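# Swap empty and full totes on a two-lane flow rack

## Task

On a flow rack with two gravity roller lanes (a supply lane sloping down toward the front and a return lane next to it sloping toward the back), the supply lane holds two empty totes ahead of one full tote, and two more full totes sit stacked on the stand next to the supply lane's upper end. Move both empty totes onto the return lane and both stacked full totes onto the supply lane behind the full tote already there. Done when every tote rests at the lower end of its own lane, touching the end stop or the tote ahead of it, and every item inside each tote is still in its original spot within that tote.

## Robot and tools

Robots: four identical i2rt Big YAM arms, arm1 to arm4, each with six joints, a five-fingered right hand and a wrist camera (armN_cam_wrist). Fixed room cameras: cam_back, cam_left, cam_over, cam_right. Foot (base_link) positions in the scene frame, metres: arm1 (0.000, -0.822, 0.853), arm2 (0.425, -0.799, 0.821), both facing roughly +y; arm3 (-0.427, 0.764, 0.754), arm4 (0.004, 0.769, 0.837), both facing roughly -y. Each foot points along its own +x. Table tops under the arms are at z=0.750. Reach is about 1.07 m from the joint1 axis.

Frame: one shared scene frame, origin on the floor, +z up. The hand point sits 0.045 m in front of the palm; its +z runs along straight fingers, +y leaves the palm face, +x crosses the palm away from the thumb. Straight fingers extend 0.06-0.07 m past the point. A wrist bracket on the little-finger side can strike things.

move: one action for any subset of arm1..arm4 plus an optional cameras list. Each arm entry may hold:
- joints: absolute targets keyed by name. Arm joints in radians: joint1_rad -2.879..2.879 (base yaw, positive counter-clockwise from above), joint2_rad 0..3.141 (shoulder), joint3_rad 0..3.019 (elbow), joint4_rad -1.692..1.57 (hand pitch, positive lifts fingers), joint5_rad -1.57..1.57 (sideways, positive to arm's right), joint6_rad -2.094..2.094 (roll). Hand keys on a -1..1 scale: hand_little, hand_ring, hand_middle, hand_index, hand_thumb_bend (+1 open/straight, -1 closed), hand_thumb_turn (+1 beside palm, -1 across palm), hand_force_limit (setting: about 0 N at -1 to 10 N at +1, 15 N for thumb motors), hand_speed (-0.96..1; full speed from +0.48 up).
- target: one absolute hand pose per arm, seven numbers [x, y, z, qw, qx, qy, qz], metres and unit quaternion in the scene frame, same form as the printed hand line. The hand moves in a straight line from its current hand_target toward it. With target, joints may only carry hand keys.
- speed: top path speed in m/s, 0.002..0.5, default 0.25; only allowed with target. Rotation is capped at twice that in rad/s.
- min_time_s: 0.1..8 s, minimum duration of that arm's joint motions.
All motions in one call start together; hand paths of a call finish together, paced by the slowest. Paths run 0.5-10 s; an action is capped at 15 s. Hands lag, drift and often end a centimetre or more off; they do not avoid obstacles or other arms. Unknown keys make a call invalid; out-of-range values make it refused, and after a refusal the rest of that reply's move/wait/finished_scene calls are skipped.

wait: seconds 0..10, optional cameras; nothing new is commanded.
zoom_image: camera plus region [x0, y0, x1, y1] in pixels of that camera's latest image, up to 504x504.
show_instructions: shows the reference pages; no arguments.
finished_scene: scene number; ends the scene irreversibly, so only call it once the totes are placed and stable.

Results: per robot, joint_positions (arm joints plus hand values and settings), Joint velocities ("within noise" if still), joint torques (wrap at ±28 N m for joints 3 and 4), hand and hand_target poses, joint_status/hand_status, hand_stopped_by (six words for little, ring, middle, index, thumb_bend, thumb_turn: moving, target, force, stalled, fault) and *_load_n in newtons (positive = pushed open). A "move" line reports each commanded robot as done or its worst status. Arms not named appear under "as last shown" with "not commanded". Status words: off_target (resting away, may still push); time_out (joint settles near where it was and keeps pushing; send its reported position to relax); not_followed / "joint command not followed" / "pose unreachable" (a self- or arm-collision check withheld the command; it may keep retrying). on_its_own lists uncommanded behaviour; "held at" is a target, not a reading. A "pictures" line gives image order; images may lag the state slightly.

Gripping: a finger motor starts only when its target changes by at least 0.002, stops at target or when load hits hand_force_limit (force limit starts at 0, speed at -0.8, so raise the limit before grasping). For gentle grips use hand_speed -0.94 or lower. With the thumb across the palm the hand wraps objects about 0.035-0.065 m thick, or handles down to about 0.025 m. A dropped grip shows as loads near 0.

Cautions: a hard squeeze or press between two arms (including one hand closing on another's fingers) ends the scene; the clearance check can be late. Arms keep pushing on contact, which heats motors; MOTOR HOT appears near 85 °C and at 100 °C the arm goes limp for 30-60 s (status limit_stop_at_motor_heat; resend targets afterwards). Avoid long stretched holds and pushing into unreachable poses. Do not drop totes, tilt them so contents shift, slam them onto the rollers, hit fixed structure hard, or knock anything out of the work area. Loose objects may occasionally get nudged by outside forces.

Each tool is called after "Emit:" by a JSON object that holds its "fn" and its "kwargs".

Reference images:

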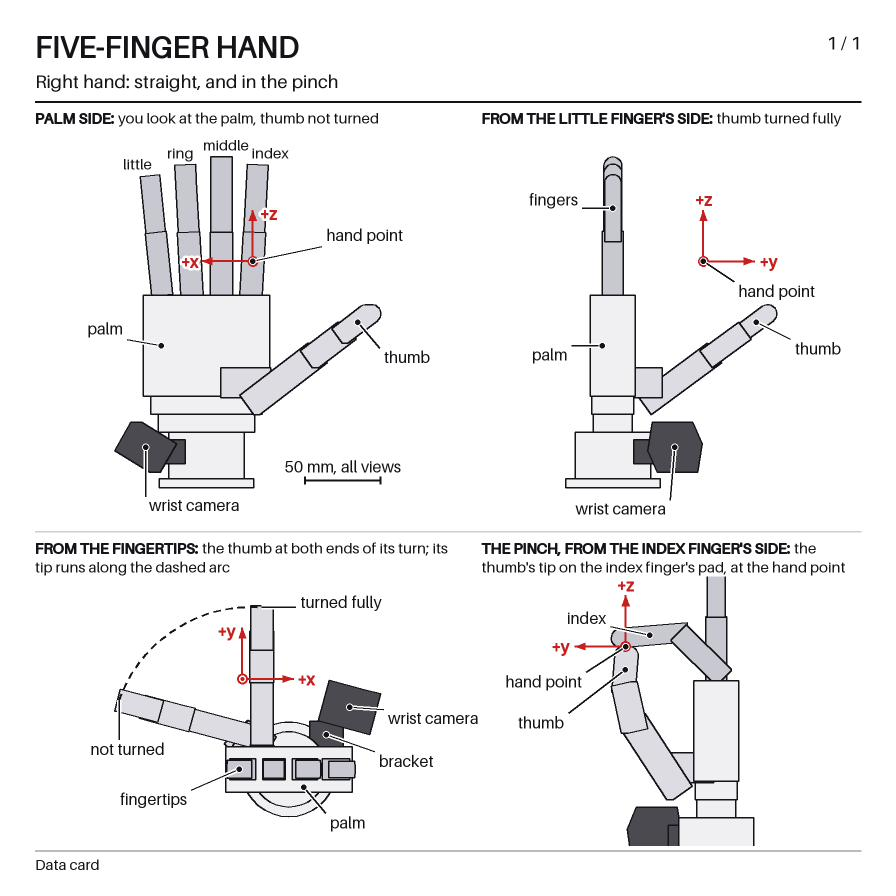

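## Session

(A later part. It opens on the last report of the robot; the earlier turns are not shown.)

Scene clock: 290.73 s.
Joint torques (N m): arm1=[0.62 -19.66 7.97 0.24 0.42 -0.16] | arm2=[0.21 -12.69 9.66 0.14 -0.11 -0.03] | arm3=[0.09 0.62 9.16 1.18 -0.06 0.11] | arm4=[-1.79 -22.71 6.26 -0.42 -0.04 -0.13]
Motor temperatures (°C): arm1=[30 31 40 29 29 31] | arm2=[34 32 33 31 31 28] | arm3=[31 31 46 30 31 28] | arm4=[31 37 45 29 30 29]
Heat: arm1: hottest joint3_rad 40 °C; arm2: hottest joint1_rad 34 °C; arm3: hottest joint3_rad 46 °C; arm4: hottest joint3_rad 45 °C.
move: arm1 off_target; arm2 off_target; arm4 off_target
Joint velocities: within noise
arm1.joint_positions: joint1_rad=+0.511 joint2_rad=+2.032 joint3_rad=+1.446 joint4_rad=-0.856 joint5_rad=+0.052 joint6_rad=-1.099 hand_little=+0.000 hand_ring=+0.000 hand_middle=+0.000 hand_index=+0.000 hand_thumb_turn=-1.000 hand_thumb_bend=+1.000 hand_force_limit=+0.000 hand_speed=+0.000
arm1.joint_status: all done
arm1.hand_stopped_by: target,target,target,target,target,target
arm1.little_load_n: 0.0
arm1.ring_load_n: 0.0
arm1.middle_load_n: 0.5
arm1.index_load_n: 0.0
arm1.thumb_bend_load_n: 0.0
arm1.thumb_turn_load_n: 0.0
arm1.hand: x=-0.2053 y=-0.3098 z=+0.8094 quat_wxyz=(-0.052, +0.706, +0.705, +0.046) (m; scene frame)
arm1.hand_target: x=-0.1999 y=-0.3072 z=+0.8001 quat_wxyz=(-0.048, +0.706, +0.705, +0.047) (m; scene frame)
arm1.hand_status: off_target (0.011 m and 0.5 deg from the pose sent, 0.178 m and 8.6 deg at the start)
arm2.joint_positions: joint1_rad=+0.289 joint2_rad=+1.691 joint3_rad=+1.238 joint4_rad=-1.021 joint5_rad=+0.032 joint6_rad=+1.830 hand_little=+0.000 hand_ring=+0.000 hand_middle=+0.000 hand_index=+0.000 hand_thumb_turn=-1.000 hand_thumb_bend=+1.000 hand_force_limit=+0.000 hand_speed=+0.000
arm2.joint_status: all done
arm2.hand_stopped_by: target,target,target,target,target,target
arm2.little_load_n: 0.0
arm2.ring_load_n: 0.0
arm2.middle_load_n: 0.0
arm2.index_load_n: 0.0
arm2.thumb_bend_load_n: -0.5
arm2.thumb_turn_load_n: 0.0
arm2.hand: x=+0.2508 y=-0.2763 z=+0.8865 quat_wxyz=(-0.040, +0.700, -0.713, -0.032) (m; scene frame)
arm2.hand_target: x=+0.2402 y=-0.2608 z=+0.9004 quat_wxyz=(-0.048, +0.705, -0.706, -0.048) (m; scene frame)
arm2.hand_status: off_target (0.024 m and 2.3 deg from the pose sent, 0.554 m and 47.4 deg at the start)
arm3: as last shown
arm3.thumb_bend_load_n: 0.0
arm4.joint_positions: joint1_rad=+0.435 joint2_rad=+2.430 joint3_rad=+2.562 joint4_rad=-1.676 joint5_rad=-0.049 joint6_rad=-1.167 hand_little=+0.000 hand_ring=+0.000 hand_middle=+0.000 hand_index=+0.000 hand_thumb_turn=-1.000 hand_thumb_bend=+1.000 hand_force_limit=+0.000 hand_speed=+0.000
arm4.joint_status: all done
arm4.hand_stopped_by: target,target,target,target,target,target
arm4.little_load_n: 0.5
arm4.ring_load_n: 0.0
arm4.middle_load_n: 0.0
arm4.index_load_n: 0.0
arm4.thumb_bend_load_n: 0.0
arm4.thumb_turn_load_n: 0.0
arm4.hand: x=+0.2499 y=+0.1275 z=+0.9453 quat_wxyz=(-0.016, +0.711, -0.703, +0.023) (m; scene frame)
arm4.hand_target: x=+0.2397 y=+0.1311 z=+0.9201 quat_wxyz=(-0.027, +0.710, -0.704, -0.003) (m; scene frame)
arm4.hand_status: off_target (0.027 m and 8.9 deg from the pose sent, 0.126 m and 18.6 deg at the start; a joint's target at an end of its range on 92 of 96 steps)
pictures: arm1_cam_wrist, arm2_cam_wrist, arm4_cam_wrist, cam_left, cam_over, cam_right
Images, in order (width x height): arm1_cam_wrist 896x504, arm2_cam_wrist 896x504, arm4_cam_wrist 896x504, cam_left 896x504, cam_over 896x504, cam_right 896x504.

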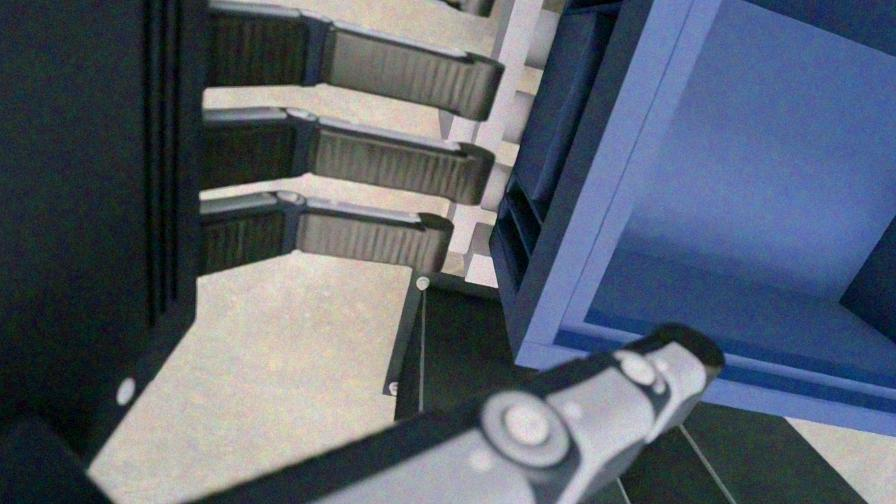

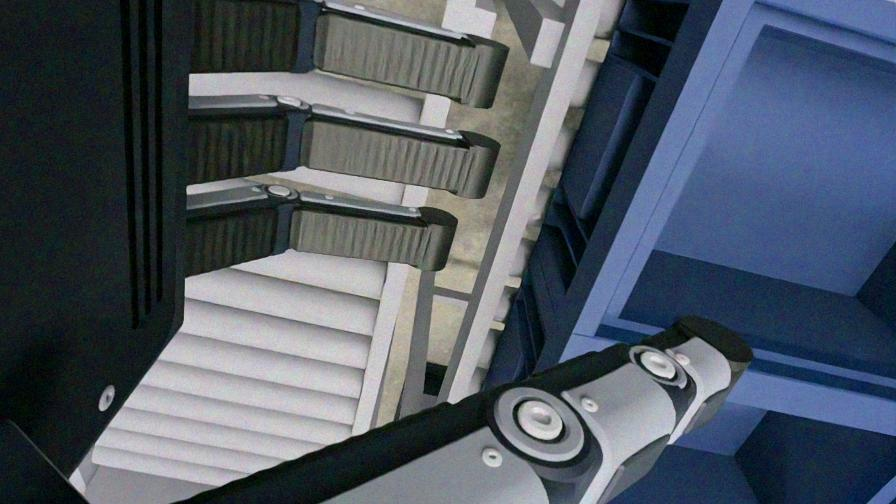

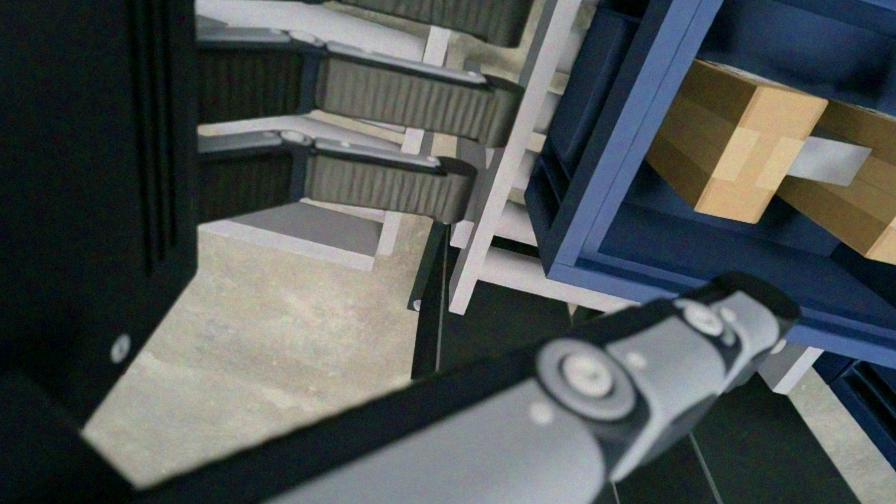

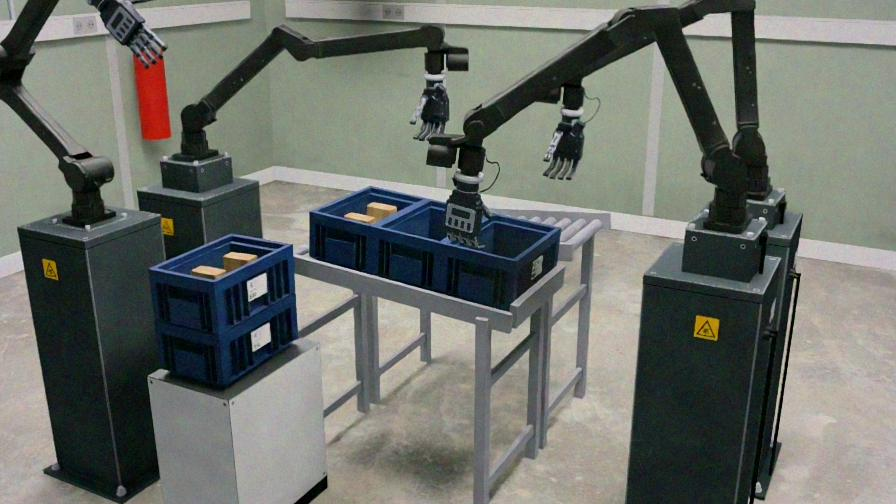

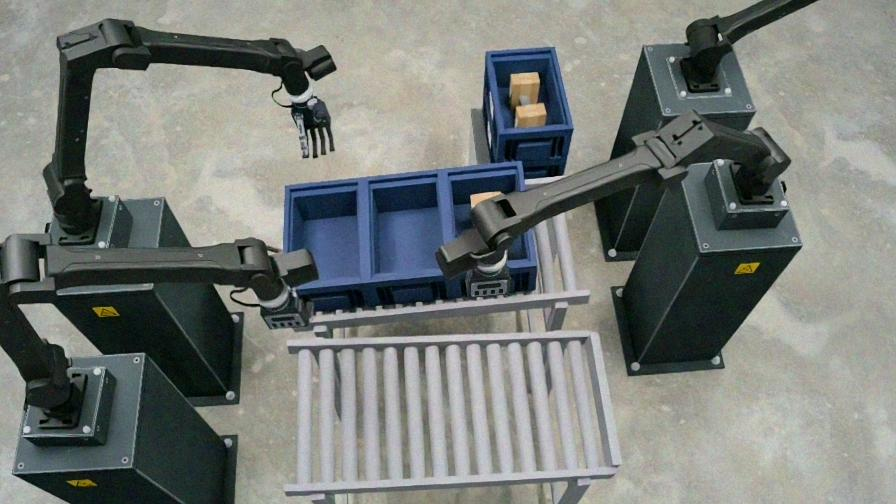

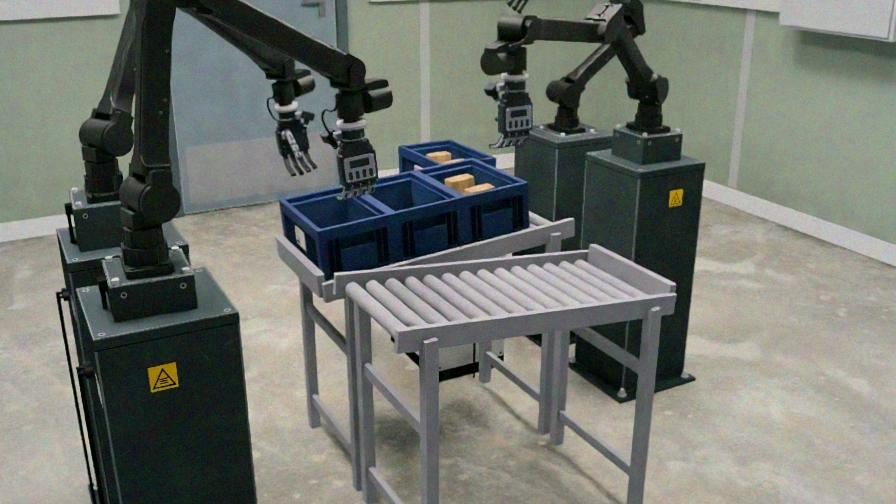

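Emit:
{"fn": "move", "kwargs": {"arm1": {"target": [-0.172, -0.305, 0.738, -0.0475, 0.7055, 0.7055, 0.0475], "speed": 0.1, "joints": {"hand_index": 1.0, "hand_middle": 1.0, "hand_ring": 1.0, "hand_little": 1.0}}, "arm2": {"target": [0.175, -0.235, 0.76, -0.0475, 0.7055, -0.7055, -0.0475], "speed": 0.1, "joints": {"hand_index": 1.0, "hand_middle": 1.0, "hand_ring": 1.0, "hand_little": 1.0}}, "arm4": {"target": [0.215, 0.13, 0.80, -0.0475, 0.7055, -0.7055, -0.0475], "speed": 0.1, "joints": {"hand_index": 1.0, "hand_middle": 1.0, "hand_ring": 1.0, "hand_little": 1.0}}, "cameras": ["arm1_cam_wrist", "arm2_cam_wrist", "arm4_cam_wrist", "cam_over", "cam_left", "cam_right"]}}

Scene clock: 414.83 s.
Joint torques (N m): arm1=[0.73 -19.49 7.17 0.24 0.17 -0.16] | arm2=[0.21 -14.97 8.12 0.69 0.2 0.13] | arm3=[0.38 0.15 9.03 1.09 -0.06 0.13] | arm4=[-1.79 -24.12 6.75 0.08 -0.02 -0.16]
Motor temperatures (°C): arm1=[29 37 37 29 29 30] | arm2=[34 33 35 30 31 27] | arm3=[31 31 46 30 31 28] | arm4=[30 47 38 29 30 29]
Heat: arm1: hottest joint2_rad 37 °C; arm2: hottest joint3_rad 35 °C; arm3: hottest joint3_rad 46 °C; arm4: hottest joint2_rad 47 °C.
move: arm1 off_target; arm2 off_target; arm4 off_target
Joint velocities: within noise
arm1.joint_positions: joint1_rad=+0.466 joint2_rad=+2.110 joint3_rad=+1.385 joint4_rad=-0.711 joint5_rad=+0.052 joint6_rad=-1.144 hand_little=+1.000 hand_ring=+1.000 hand_middle=+1.000 hand_index=+1.000 hand_thumb_turn=-1.000 hand_thumb_bend=+1.000 hand_force_limit=+0.000 hand_speed=+0.000
arm1.joint_status: all done
arm1.hand_stopped_by: target,target,target,target,target,target
arm1.little_load_n: 0.0
arm1.ring_load_n: 0.0
arm1.middle_load_n: -0.5
arm1.index_load_n: 0.0
arm1.thumb_bend_load_n: 0.0
arm1.thumb_turn_load_n: 0.0
arm1.hand: x=-0.1772 y=-0.3050 z=+0.7492 quat_wxyz=(-0.053, +0.706, +0.704, +0.050) (m; scene frame)
arm1.hand_target: x=-0.1721 y=-0.3053 z=+0.7382 quat_wxyz=(-0.048, +0.705, +0.706, +0.047) (m; scene frame)
arm1.hand_status: off_target (0.012 m and 0.7 deg from the pose sent, 0.079 m and 0.5 deg at the start)
arm2.joint_positions: joint1_rad=+0.396 joint2_rad=+1.976 joint3_rad=+1.255 joint4_rad=-0.759 joint5_rad=+0.039 joint6_rad=+1.918 hand_little=+1.000 hand_ring=+1.000 hand_middle=+1.000 hand_index=+1.000 hand_thumb_turn=-1.000 hand_thumb_bend=+1.000 hand_force_limit=+0.000 hand_speed=+0.000
arm2.joint_status: all done
arm2.hand_stopped_by: target,target,target,target,target,target
arm2.little_load_n: 0.0
arm2.ring_load_n: -0.5
arm2.middle_load_n: 0.0
arm2.index_load_n: 0.0
arm2.thumb_bend_load_n: 0.0
arm2.thumb_turn_load_n: -0.5
arm2.hand: x=+0.1866 y=-0.2538 z=+0.7542 quat_wxyz=(-0.038, +0.706, -0.706, -0.031) (m; scene frame)
arm2.hand_target: x=+0.1752 y=-0.2359 z=+0.7606 quat_wxyz=(-0.047, +0.705, -0.706, -0.048) (m; scene frame)
arm2.hand_status: off_target (0.023 m and 2.2 deg from the pose sent, 0.153 m and 2.3 deg at the start)
arm3: as last shown
arm4.joint_positions: joint1_rad=+0.403 joint2_rad=+2.545 joint3_rad=+2.440 joint4_rad=-1.567 joint5_rad=-0.051 joint6_rad=-1.194 hand_little=+1.000 hand_ring=+1.000 hand_middle=+1.000 hand_index=+1.000 hand_thumb_turn=-1.000 hand_thumb_bend=+1.000 hand_force_limit=+0.000 hand_speed=+0.000
arm4.joint_status: all done
arm4.hand_stopped_by: target,target,target,target,target,target
arm4.little_load_n: 0.0
arm4.ring_load_n: 0.0
arm4.middle_load_n: 0.5
arm4.index_load_n: 0.0
arm4.thumb_bend_load_n: 0.0
arm4.thumb_turn_load_n: 0.0
arm4.hand: x=+0.2236 y=+0.1295 z=+0.8238 quat_wxyz=(-0.041, +0.707, -0.705, -0.035) (m; scene frame)
arm4.hand_target: x=+0.2150 y=+0.1307 z=+0.8005 quat_wxyz=(-0.048, +0.706, -0.705, -0.047) (m; scene frame)
arm4.hand_status: off_target (0.025 m and 1.6 deg from the pose sent, 0.150 m and 8.9 deg at the start)
pictures: arm1_cam_wrist, arm2_cam_wrist, arm4_cam_wrist, cam_left, cam_over, cam_right
Images, in order (width x height): arm1_cam_wrist 896x504, arm2_cam_wrist 896x504, arm4_cam_wrist 896x504, cam_left 896x504, cam_over 896x504, cam_right 896x504.

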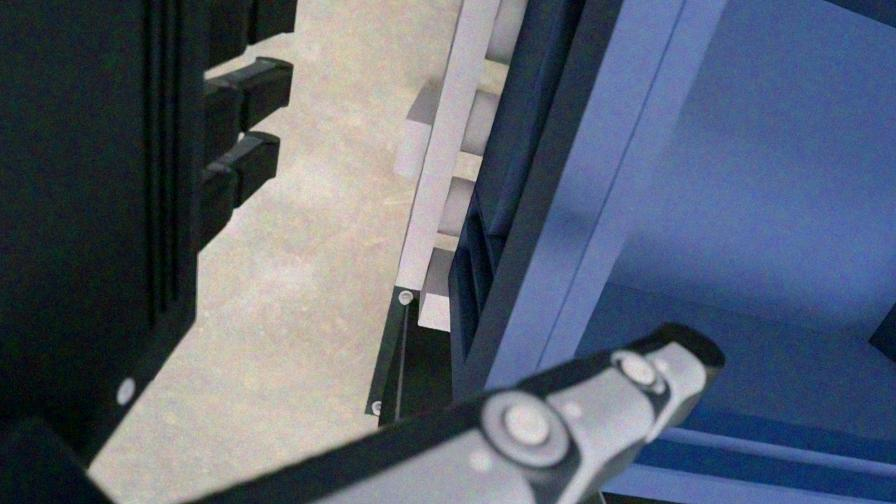

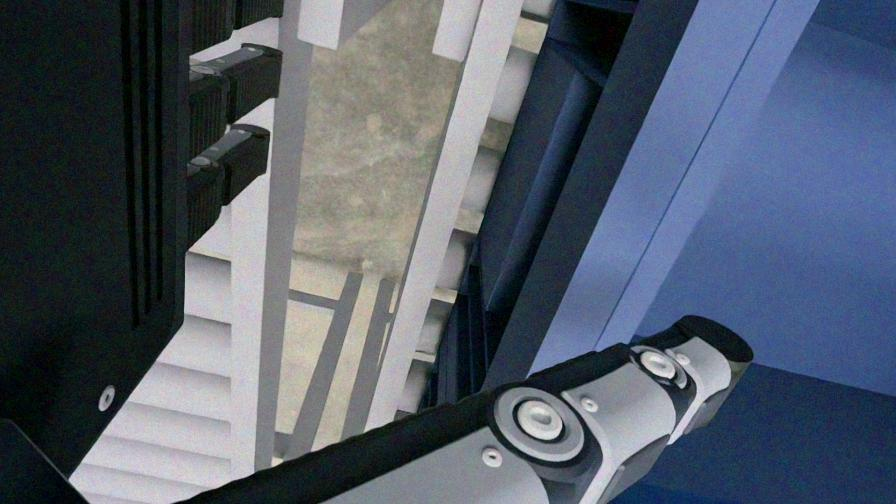

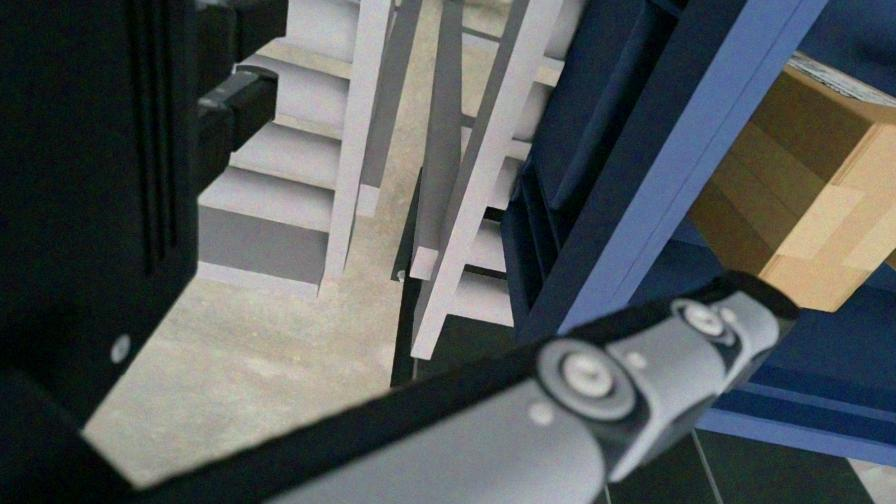

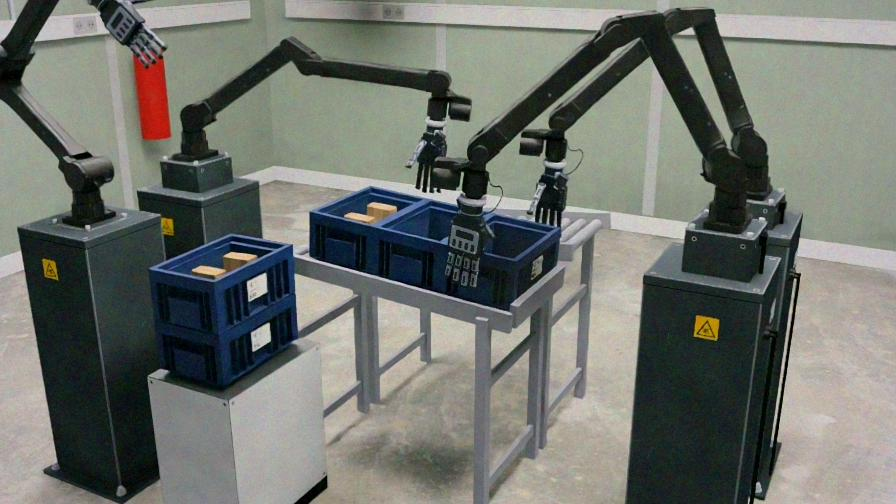

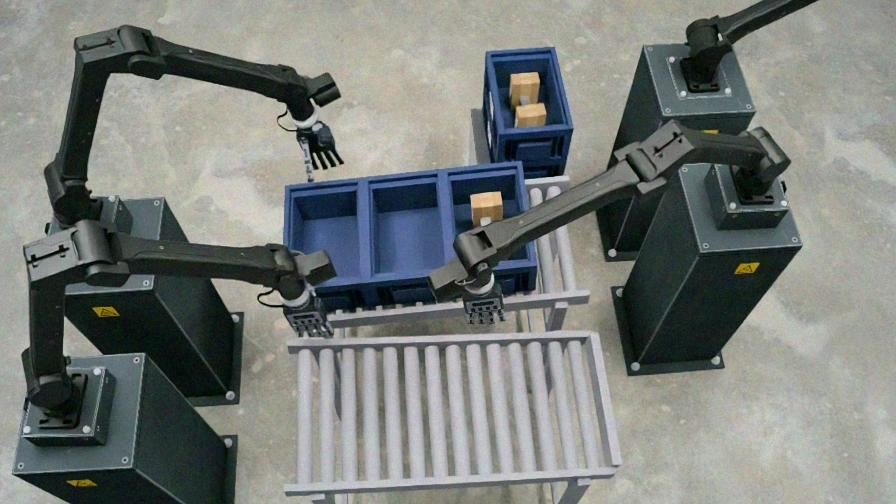

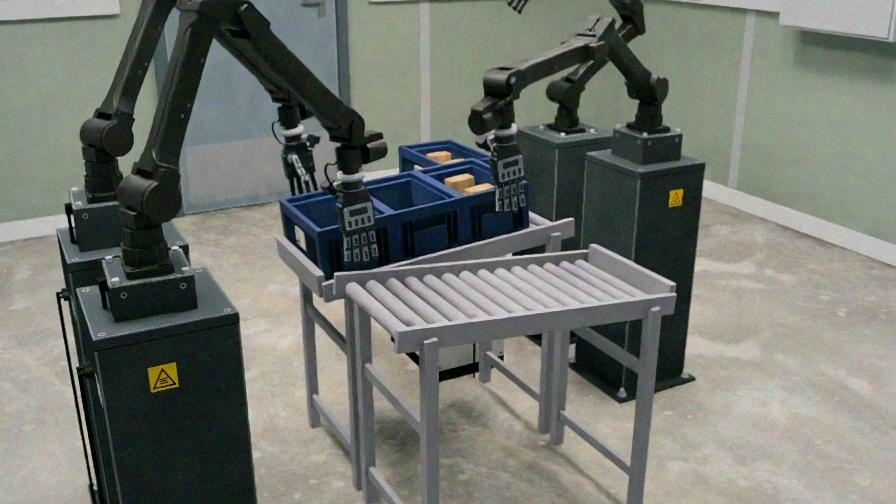

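Emit:
{"fn": "zoom_image", "kwargs": {"camera": "arm1_cam_wrist", "region": [380, 100, 740, 400]}}

Emit:
{"fn": "zoom_image", "kwargs": {"camera": "arm2_cam_wrist", "region": [400, 0, 760, 400]}}

Emit:
{"fn": "zoom_image", "kwargs": {"camera": "arm4_cam_wrist", "region": [400, 0, 760, 400]}}

Emit:
{"fn": "zoom_image", "kwargs": {"camera": "cam_left", "region": [380, 130, 600, 320]}}

Emit:
{"fn": "zoom_image", "kwargs": {"camera": "cam_right", "region": [270, 110, 550, 300]}}

Scaled by 1.400.

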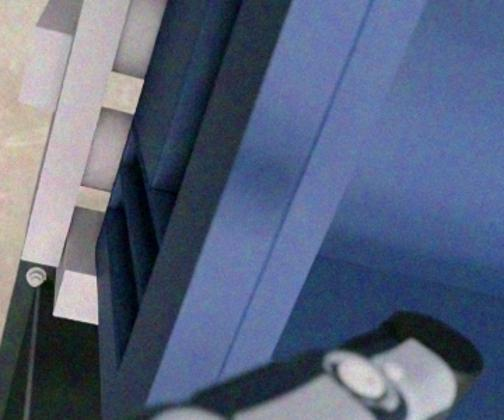

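Scaled by 1.260.

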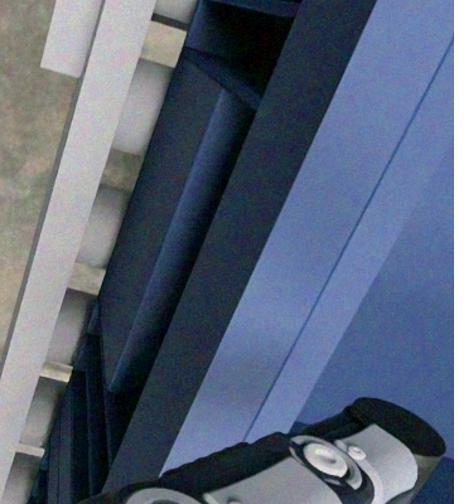

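Scaled by 1.260.

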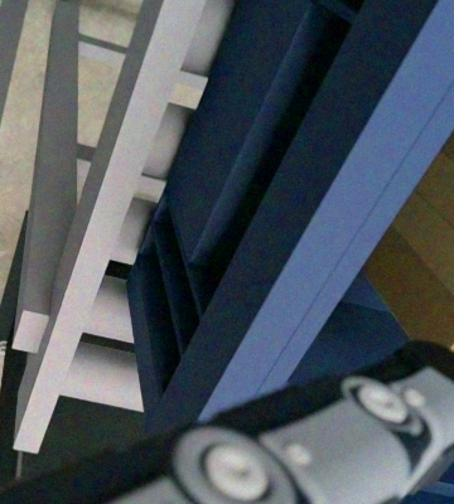

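Scaled by 2.291.

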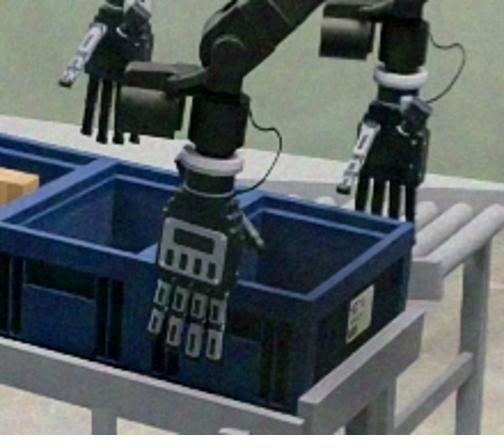

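Scaled by 1.800.

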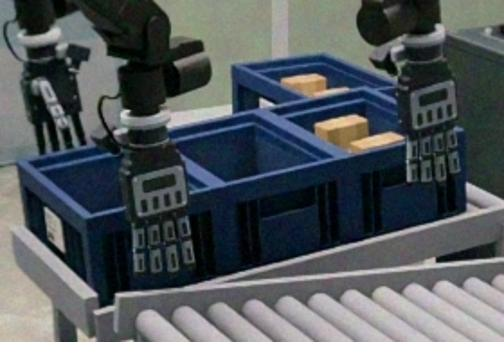

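Emit:
{"fn": "zoom_image", "kwargs": {"camera": "cam_right", "region": [270, 180, 410, 290]}}

Emit:
{"fn": "zoom_image", "kwargs": {"camera": "cam_left", "region": [420, 200, 570, 320]}}

Emit:
{"fn": "zoom_image", "kwargs": {"camera": "cam_right", "region": [420, 130, 560, 240]}}

Scaled by 3.600.

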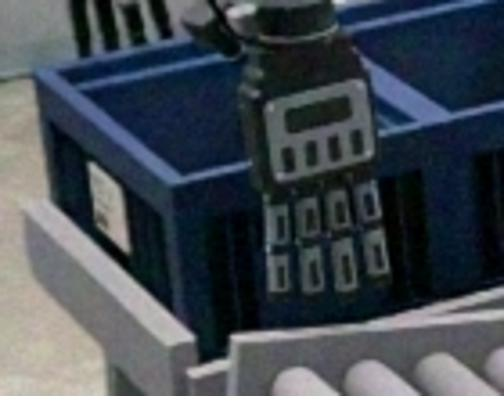

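Scaled by 3.360.

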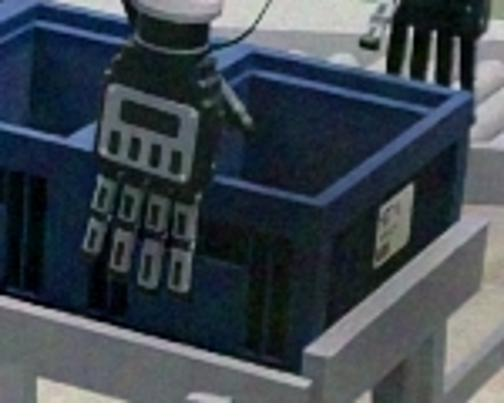

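Scaled by 3.600.

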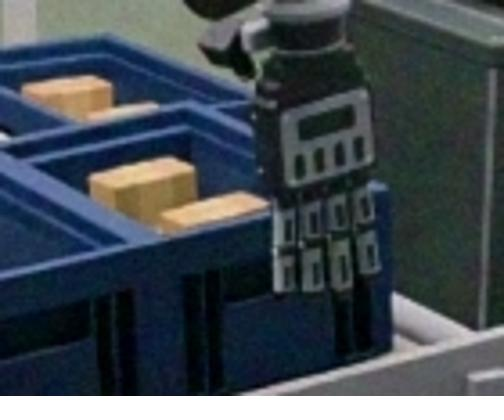

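Emit:
{"fn": "zoom_image", "kwargs": {"camera": "arm4_cam_wrist", "region": [540, 100, 740, 320]}}

Emit:
{"fn": "zoom_image", "kwargs": {"camera": "arm2_cam_wrist", "region": [520, 130, 720, 350]}}

Scaled by 2.291.

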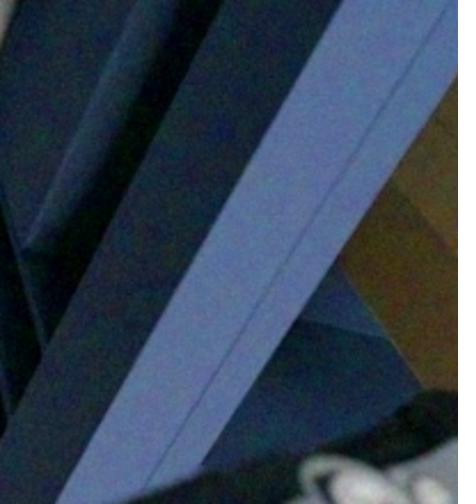

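Scaled by 2.291.

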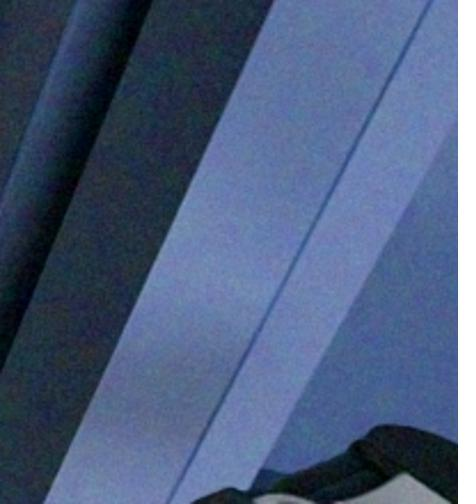

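Emit:
{"fn": "move", "kwargs": {"arm1": {"target": [-0.126, -0.304, 0.732, -0.0475, 0.7055, 0.7055, 0.0475], "speed": 0.05}, "arm2": {"target": [0.119, -0.218, 0.754, -0.0475, 0.7055, -0.7055, -0.0475], "speed": 0.05}, "arm4": {"target": [0.195, 0.13, 0.76, -0.0475, 0.7055, -0.7055, -0.0475], "speed": 0.05}, "cameras": ["arm1_cam_wrist", "arm2_cam_wrist", "arm4_cam_wrist", "cam_over", "cam_left", "cam_right"]}}

Scene clock: 576.93 s.
Joint torques (N m): arm1=[0.09 -20.66 6.69 0.24 0.11 -0.18] | arm2=[0.09 -15.85 8.57 -0.34 0.21 0.14] | arm3=[0.26 1.26 9.24 1.06 -0.1 0.16] | arm4=[-1.85 -23.41 5.94 0.23 0.12 -0.14]
Motor temperatures (°C): arm1=[29 34 36 28 28 30] | arm2=[33 34 35 30 31 27] | arm3=[31 31 47 30 31 28] | arm4=[30 49 37 29 30 29]
Heat: arm1: hottest joint3_rad 36 °C; arm2: hottest joint3_rad 35 °C; arm3: hottest joint3_rad 47 °C; arm4: hottest joint2_rad 49 °C.
move: arm1 done; arm2 off_target; arm4 off_target
Joint velocities: within noise
arm1.joint_positions: joint1_rad=+0.388 joint2_rad=+2.110 joint3_rad=+1.327 joint4_rad=-0.667 joint5_rad=+0.044 joint6_rad=-1.220 hand_little=+1.000 hand_ring=+1.000 hand_middle=+1.000 hand_index=+1.000 hand_thumb_turn=-1.000 hand_thumb_bend=+1.000 hand_force_limit=+0.000 hand_speed=+0.000
arm1.joint_status: not commanded
arm1.hand_stopped_by: target,target,target,target,target,target
arm1.little_load_n: 0.0
arm1.ring_load_n: 0.0
arm1.middle_load_n: 0.0
arm1.index_load_n: 0.0
arm1.thumb_bend_load_n: 0.0
arm1.thumb_turn_load_n: 0.0
arm1.hand: x=-0.1287 y=-0.3065 z=+0.7337 quat_wxyz=(-0.044, +0.707, +0.704, +0.047) (m; scene frame)
arm1.hand_target: x=-0.1260 y=-0.3039 z=+0.7320 quat_wxyz=(-0.048, +0.705, +0.706, +0.048) (m; scene frame)
arm1.hand_status: done (0.004 m and 0.4 deg from the pose sent, 0.054 m and 0.7 deg at the start)
arm2.joint_positions: joint1_rad=+0.477 joint2_rad=+2.058 joint3_rad=+1.387 joint4_rad=-0.781 joint5_rad=+0.049 joint6_rad=+1.997 hand_little=+1.000 hand_ring=+1.000 hand_middle=+1.000 hand_index=+1.000 hand_thumb_turn=-1.000 hand_thumb_bend=+1.000 hand_force_limit=+0.000 hand_speed=+0.000
arm2.joint_status: not commanded
arm2.hand_stopped_by: target,target,target,target,target,target
arm2.little_load_n: 0.0
arm2.ring_load_n: 0.0
arm2.middle_load_n: 0.0
arm2.index_load_n: 0.0
arm2.thumb_bend_load_n: 0.0
arm2.thumb_turn_load_n: 0.0
arm2.hand: x=+0.1285 y=-0.2286 z=+0.7522 quat_wxyz=(-0.045, +0.706, -0.705, -0.044) (m; scene frame)
arm2.hand_target: x=+0.1192 y=-0.2183 z=+0.7543 quat_wxyz=(-0.048, +0.706, -0.705, -0.048) (m; scene frame)
arm2.hand_status: off_target (0.014 m and 0.5 deg from the pose sent, 0.077 m and 2.2 deg at the start)
arm3: as last shown
arm3.middle_load_n: -0.5
arm4.joint_positions: joint1_rad=+0.378 joint2_rad=+2.545 joint3_rad=+2.351 joint4_rad=-1.467 joint5_rad=-0.051 joint6_rad=-1.219 hand_little=+1.000 hand_ring=+1.000 hand_middle=+1.000 hand_index=+1.000 hand_thumb_turn=-1.000 hand_thumb_bend=+1.000 hand_force_limit=+0.000 hand_speed=+0.000
arm4.joint_status: not commanded
arm4.hand_stopped_by: target,target,target,target,target,target
arm4.little_load_n: 0.0
arm4.ring_load_n: 0.0
arm4.middle_load_n: 0.0
arm4.index_load_n: -0.5
arm4.thumb_bend_load_n: -0.5
arm4.thumb_turn_load_n: 0.0
arm4.hand: x=+0.2058 y=+0.1248 z=+0.7888 quat_wxyz=(-0.040, +0.707, -0.705, -0.029) (m; scene frame)
arm4.hand_target: x=+0.1949 y=+0.1308 z=+0.7606 quat_wxyz=(-0.048, +0.705, -0.706, -0.048) (m; scene frame)
arm4.hand_status: off_target (0.031 m and 2.3 deg from the pose sent, 0.070 m and 1.6 deg at the start)
pictures: arm1_cam_wrist, arm2_cam_wrist, arm4_cam_wrist, cam_left, cam_over, cam_right
Images, in order (width x height): arm1_cam_wrist 896x504, arm2_cam_wrist 896x504, arm4_cam_wrist 896x504, cam_left 896x504, cam_over 896x504, cam_right 896x504.

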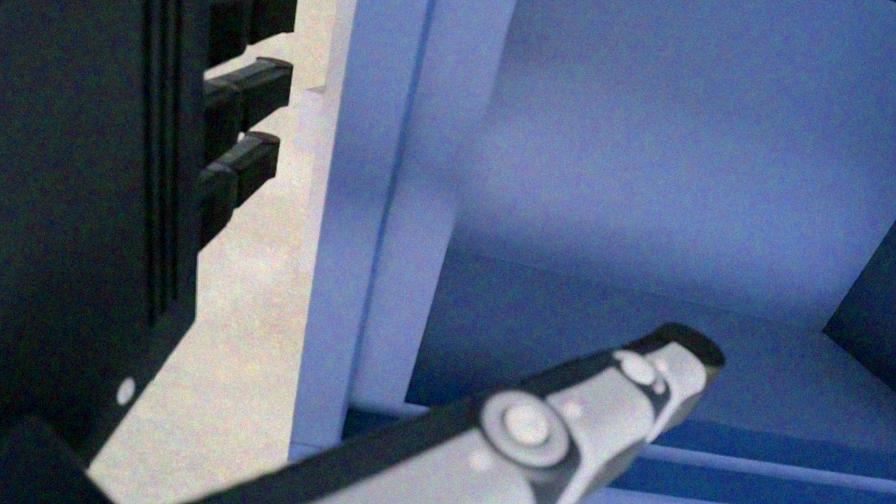

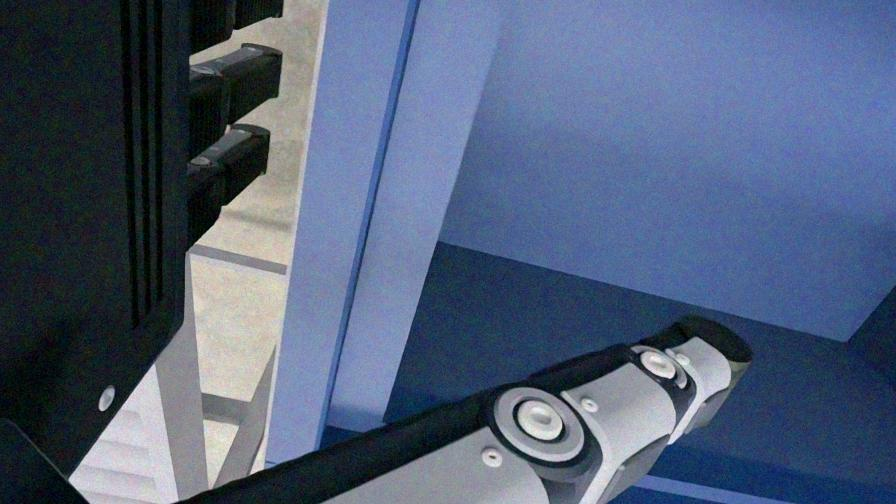

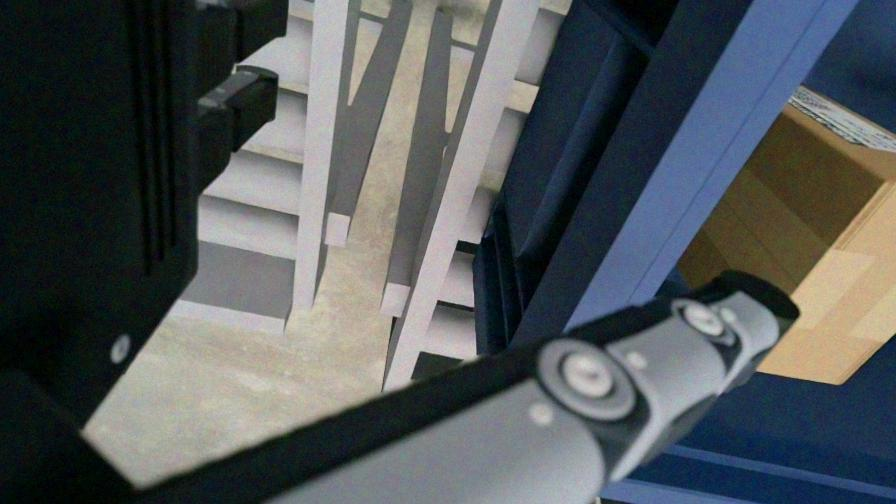

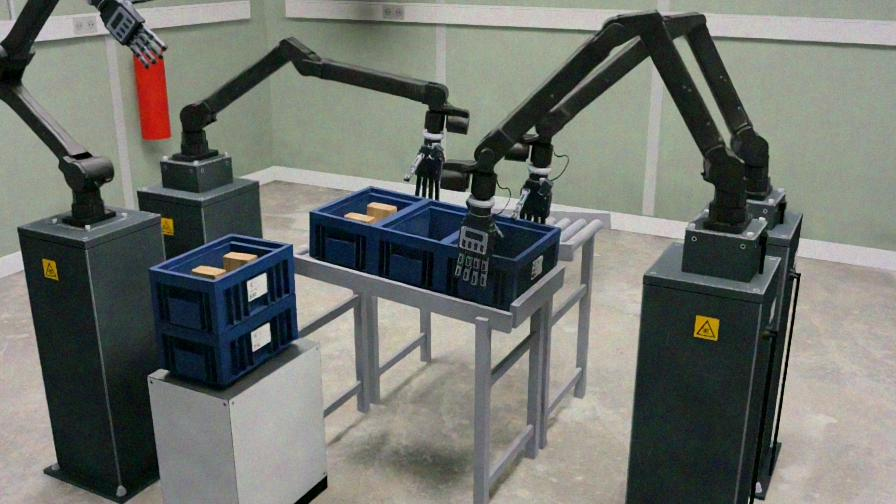

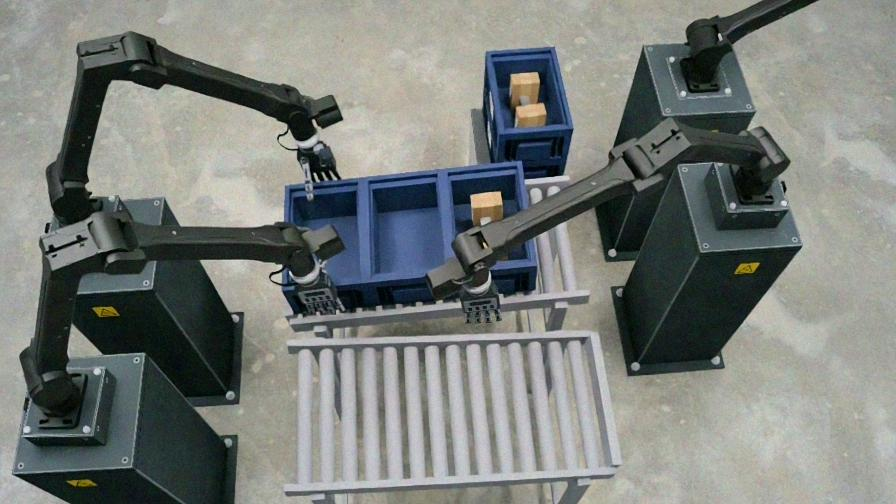

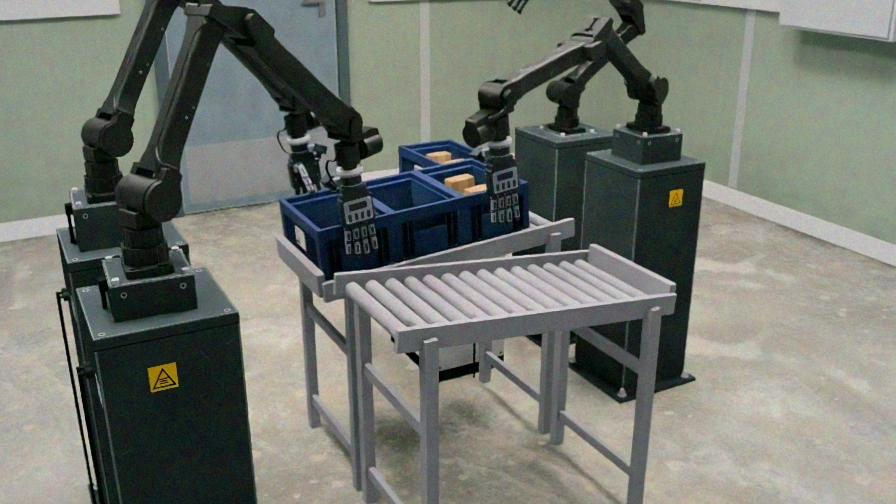

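Emit:
{"fn": "zoom_image", "kwargs": {"camera": "cam_right", "region": [270, 150, 430, 290]}}

Emit:
{"fn": "zoom_image", "kwargs": {"camera": "cam_left", "region": [420, 180, 570, 320]}}

Emit:
{"fn": "zoom_image", "kwargs": {"camera": "cam_right", "region": [420, 120, 560, 240]}}

Emit:
{"fn": "zoom_image", "kwargs": {"camera": "arm4_cam_wrist", "region": [540, 100, 740, 320]}}

Scaled by 3.150.

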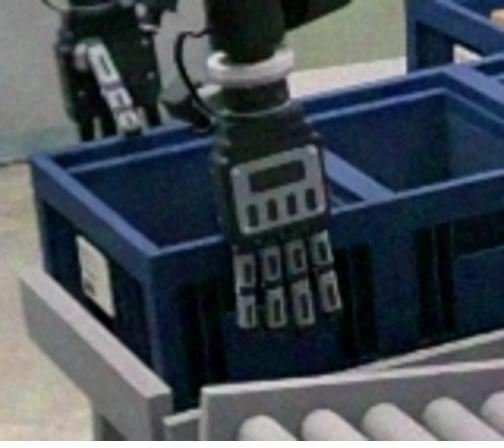

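Scaled by 3.360.

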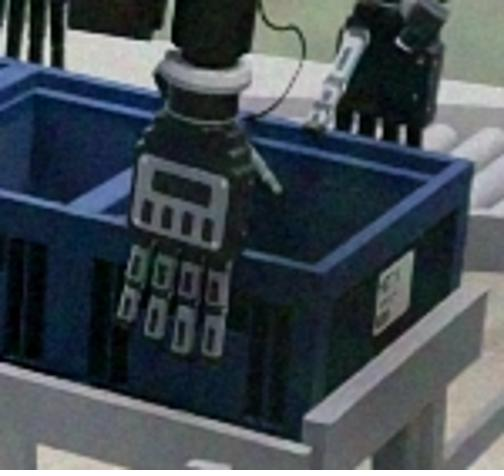

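Scaled by 3.600.

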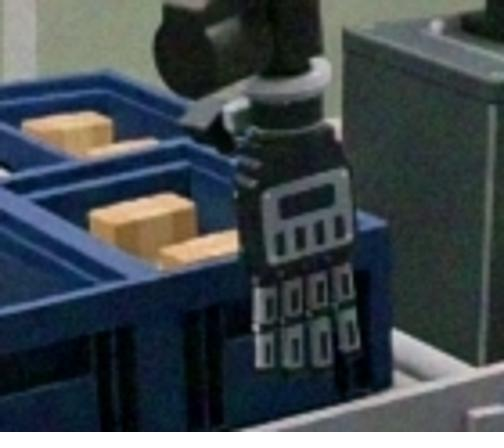

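Scaled by 2.291.

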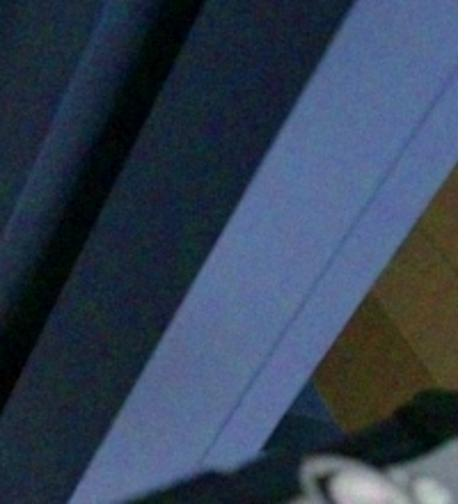

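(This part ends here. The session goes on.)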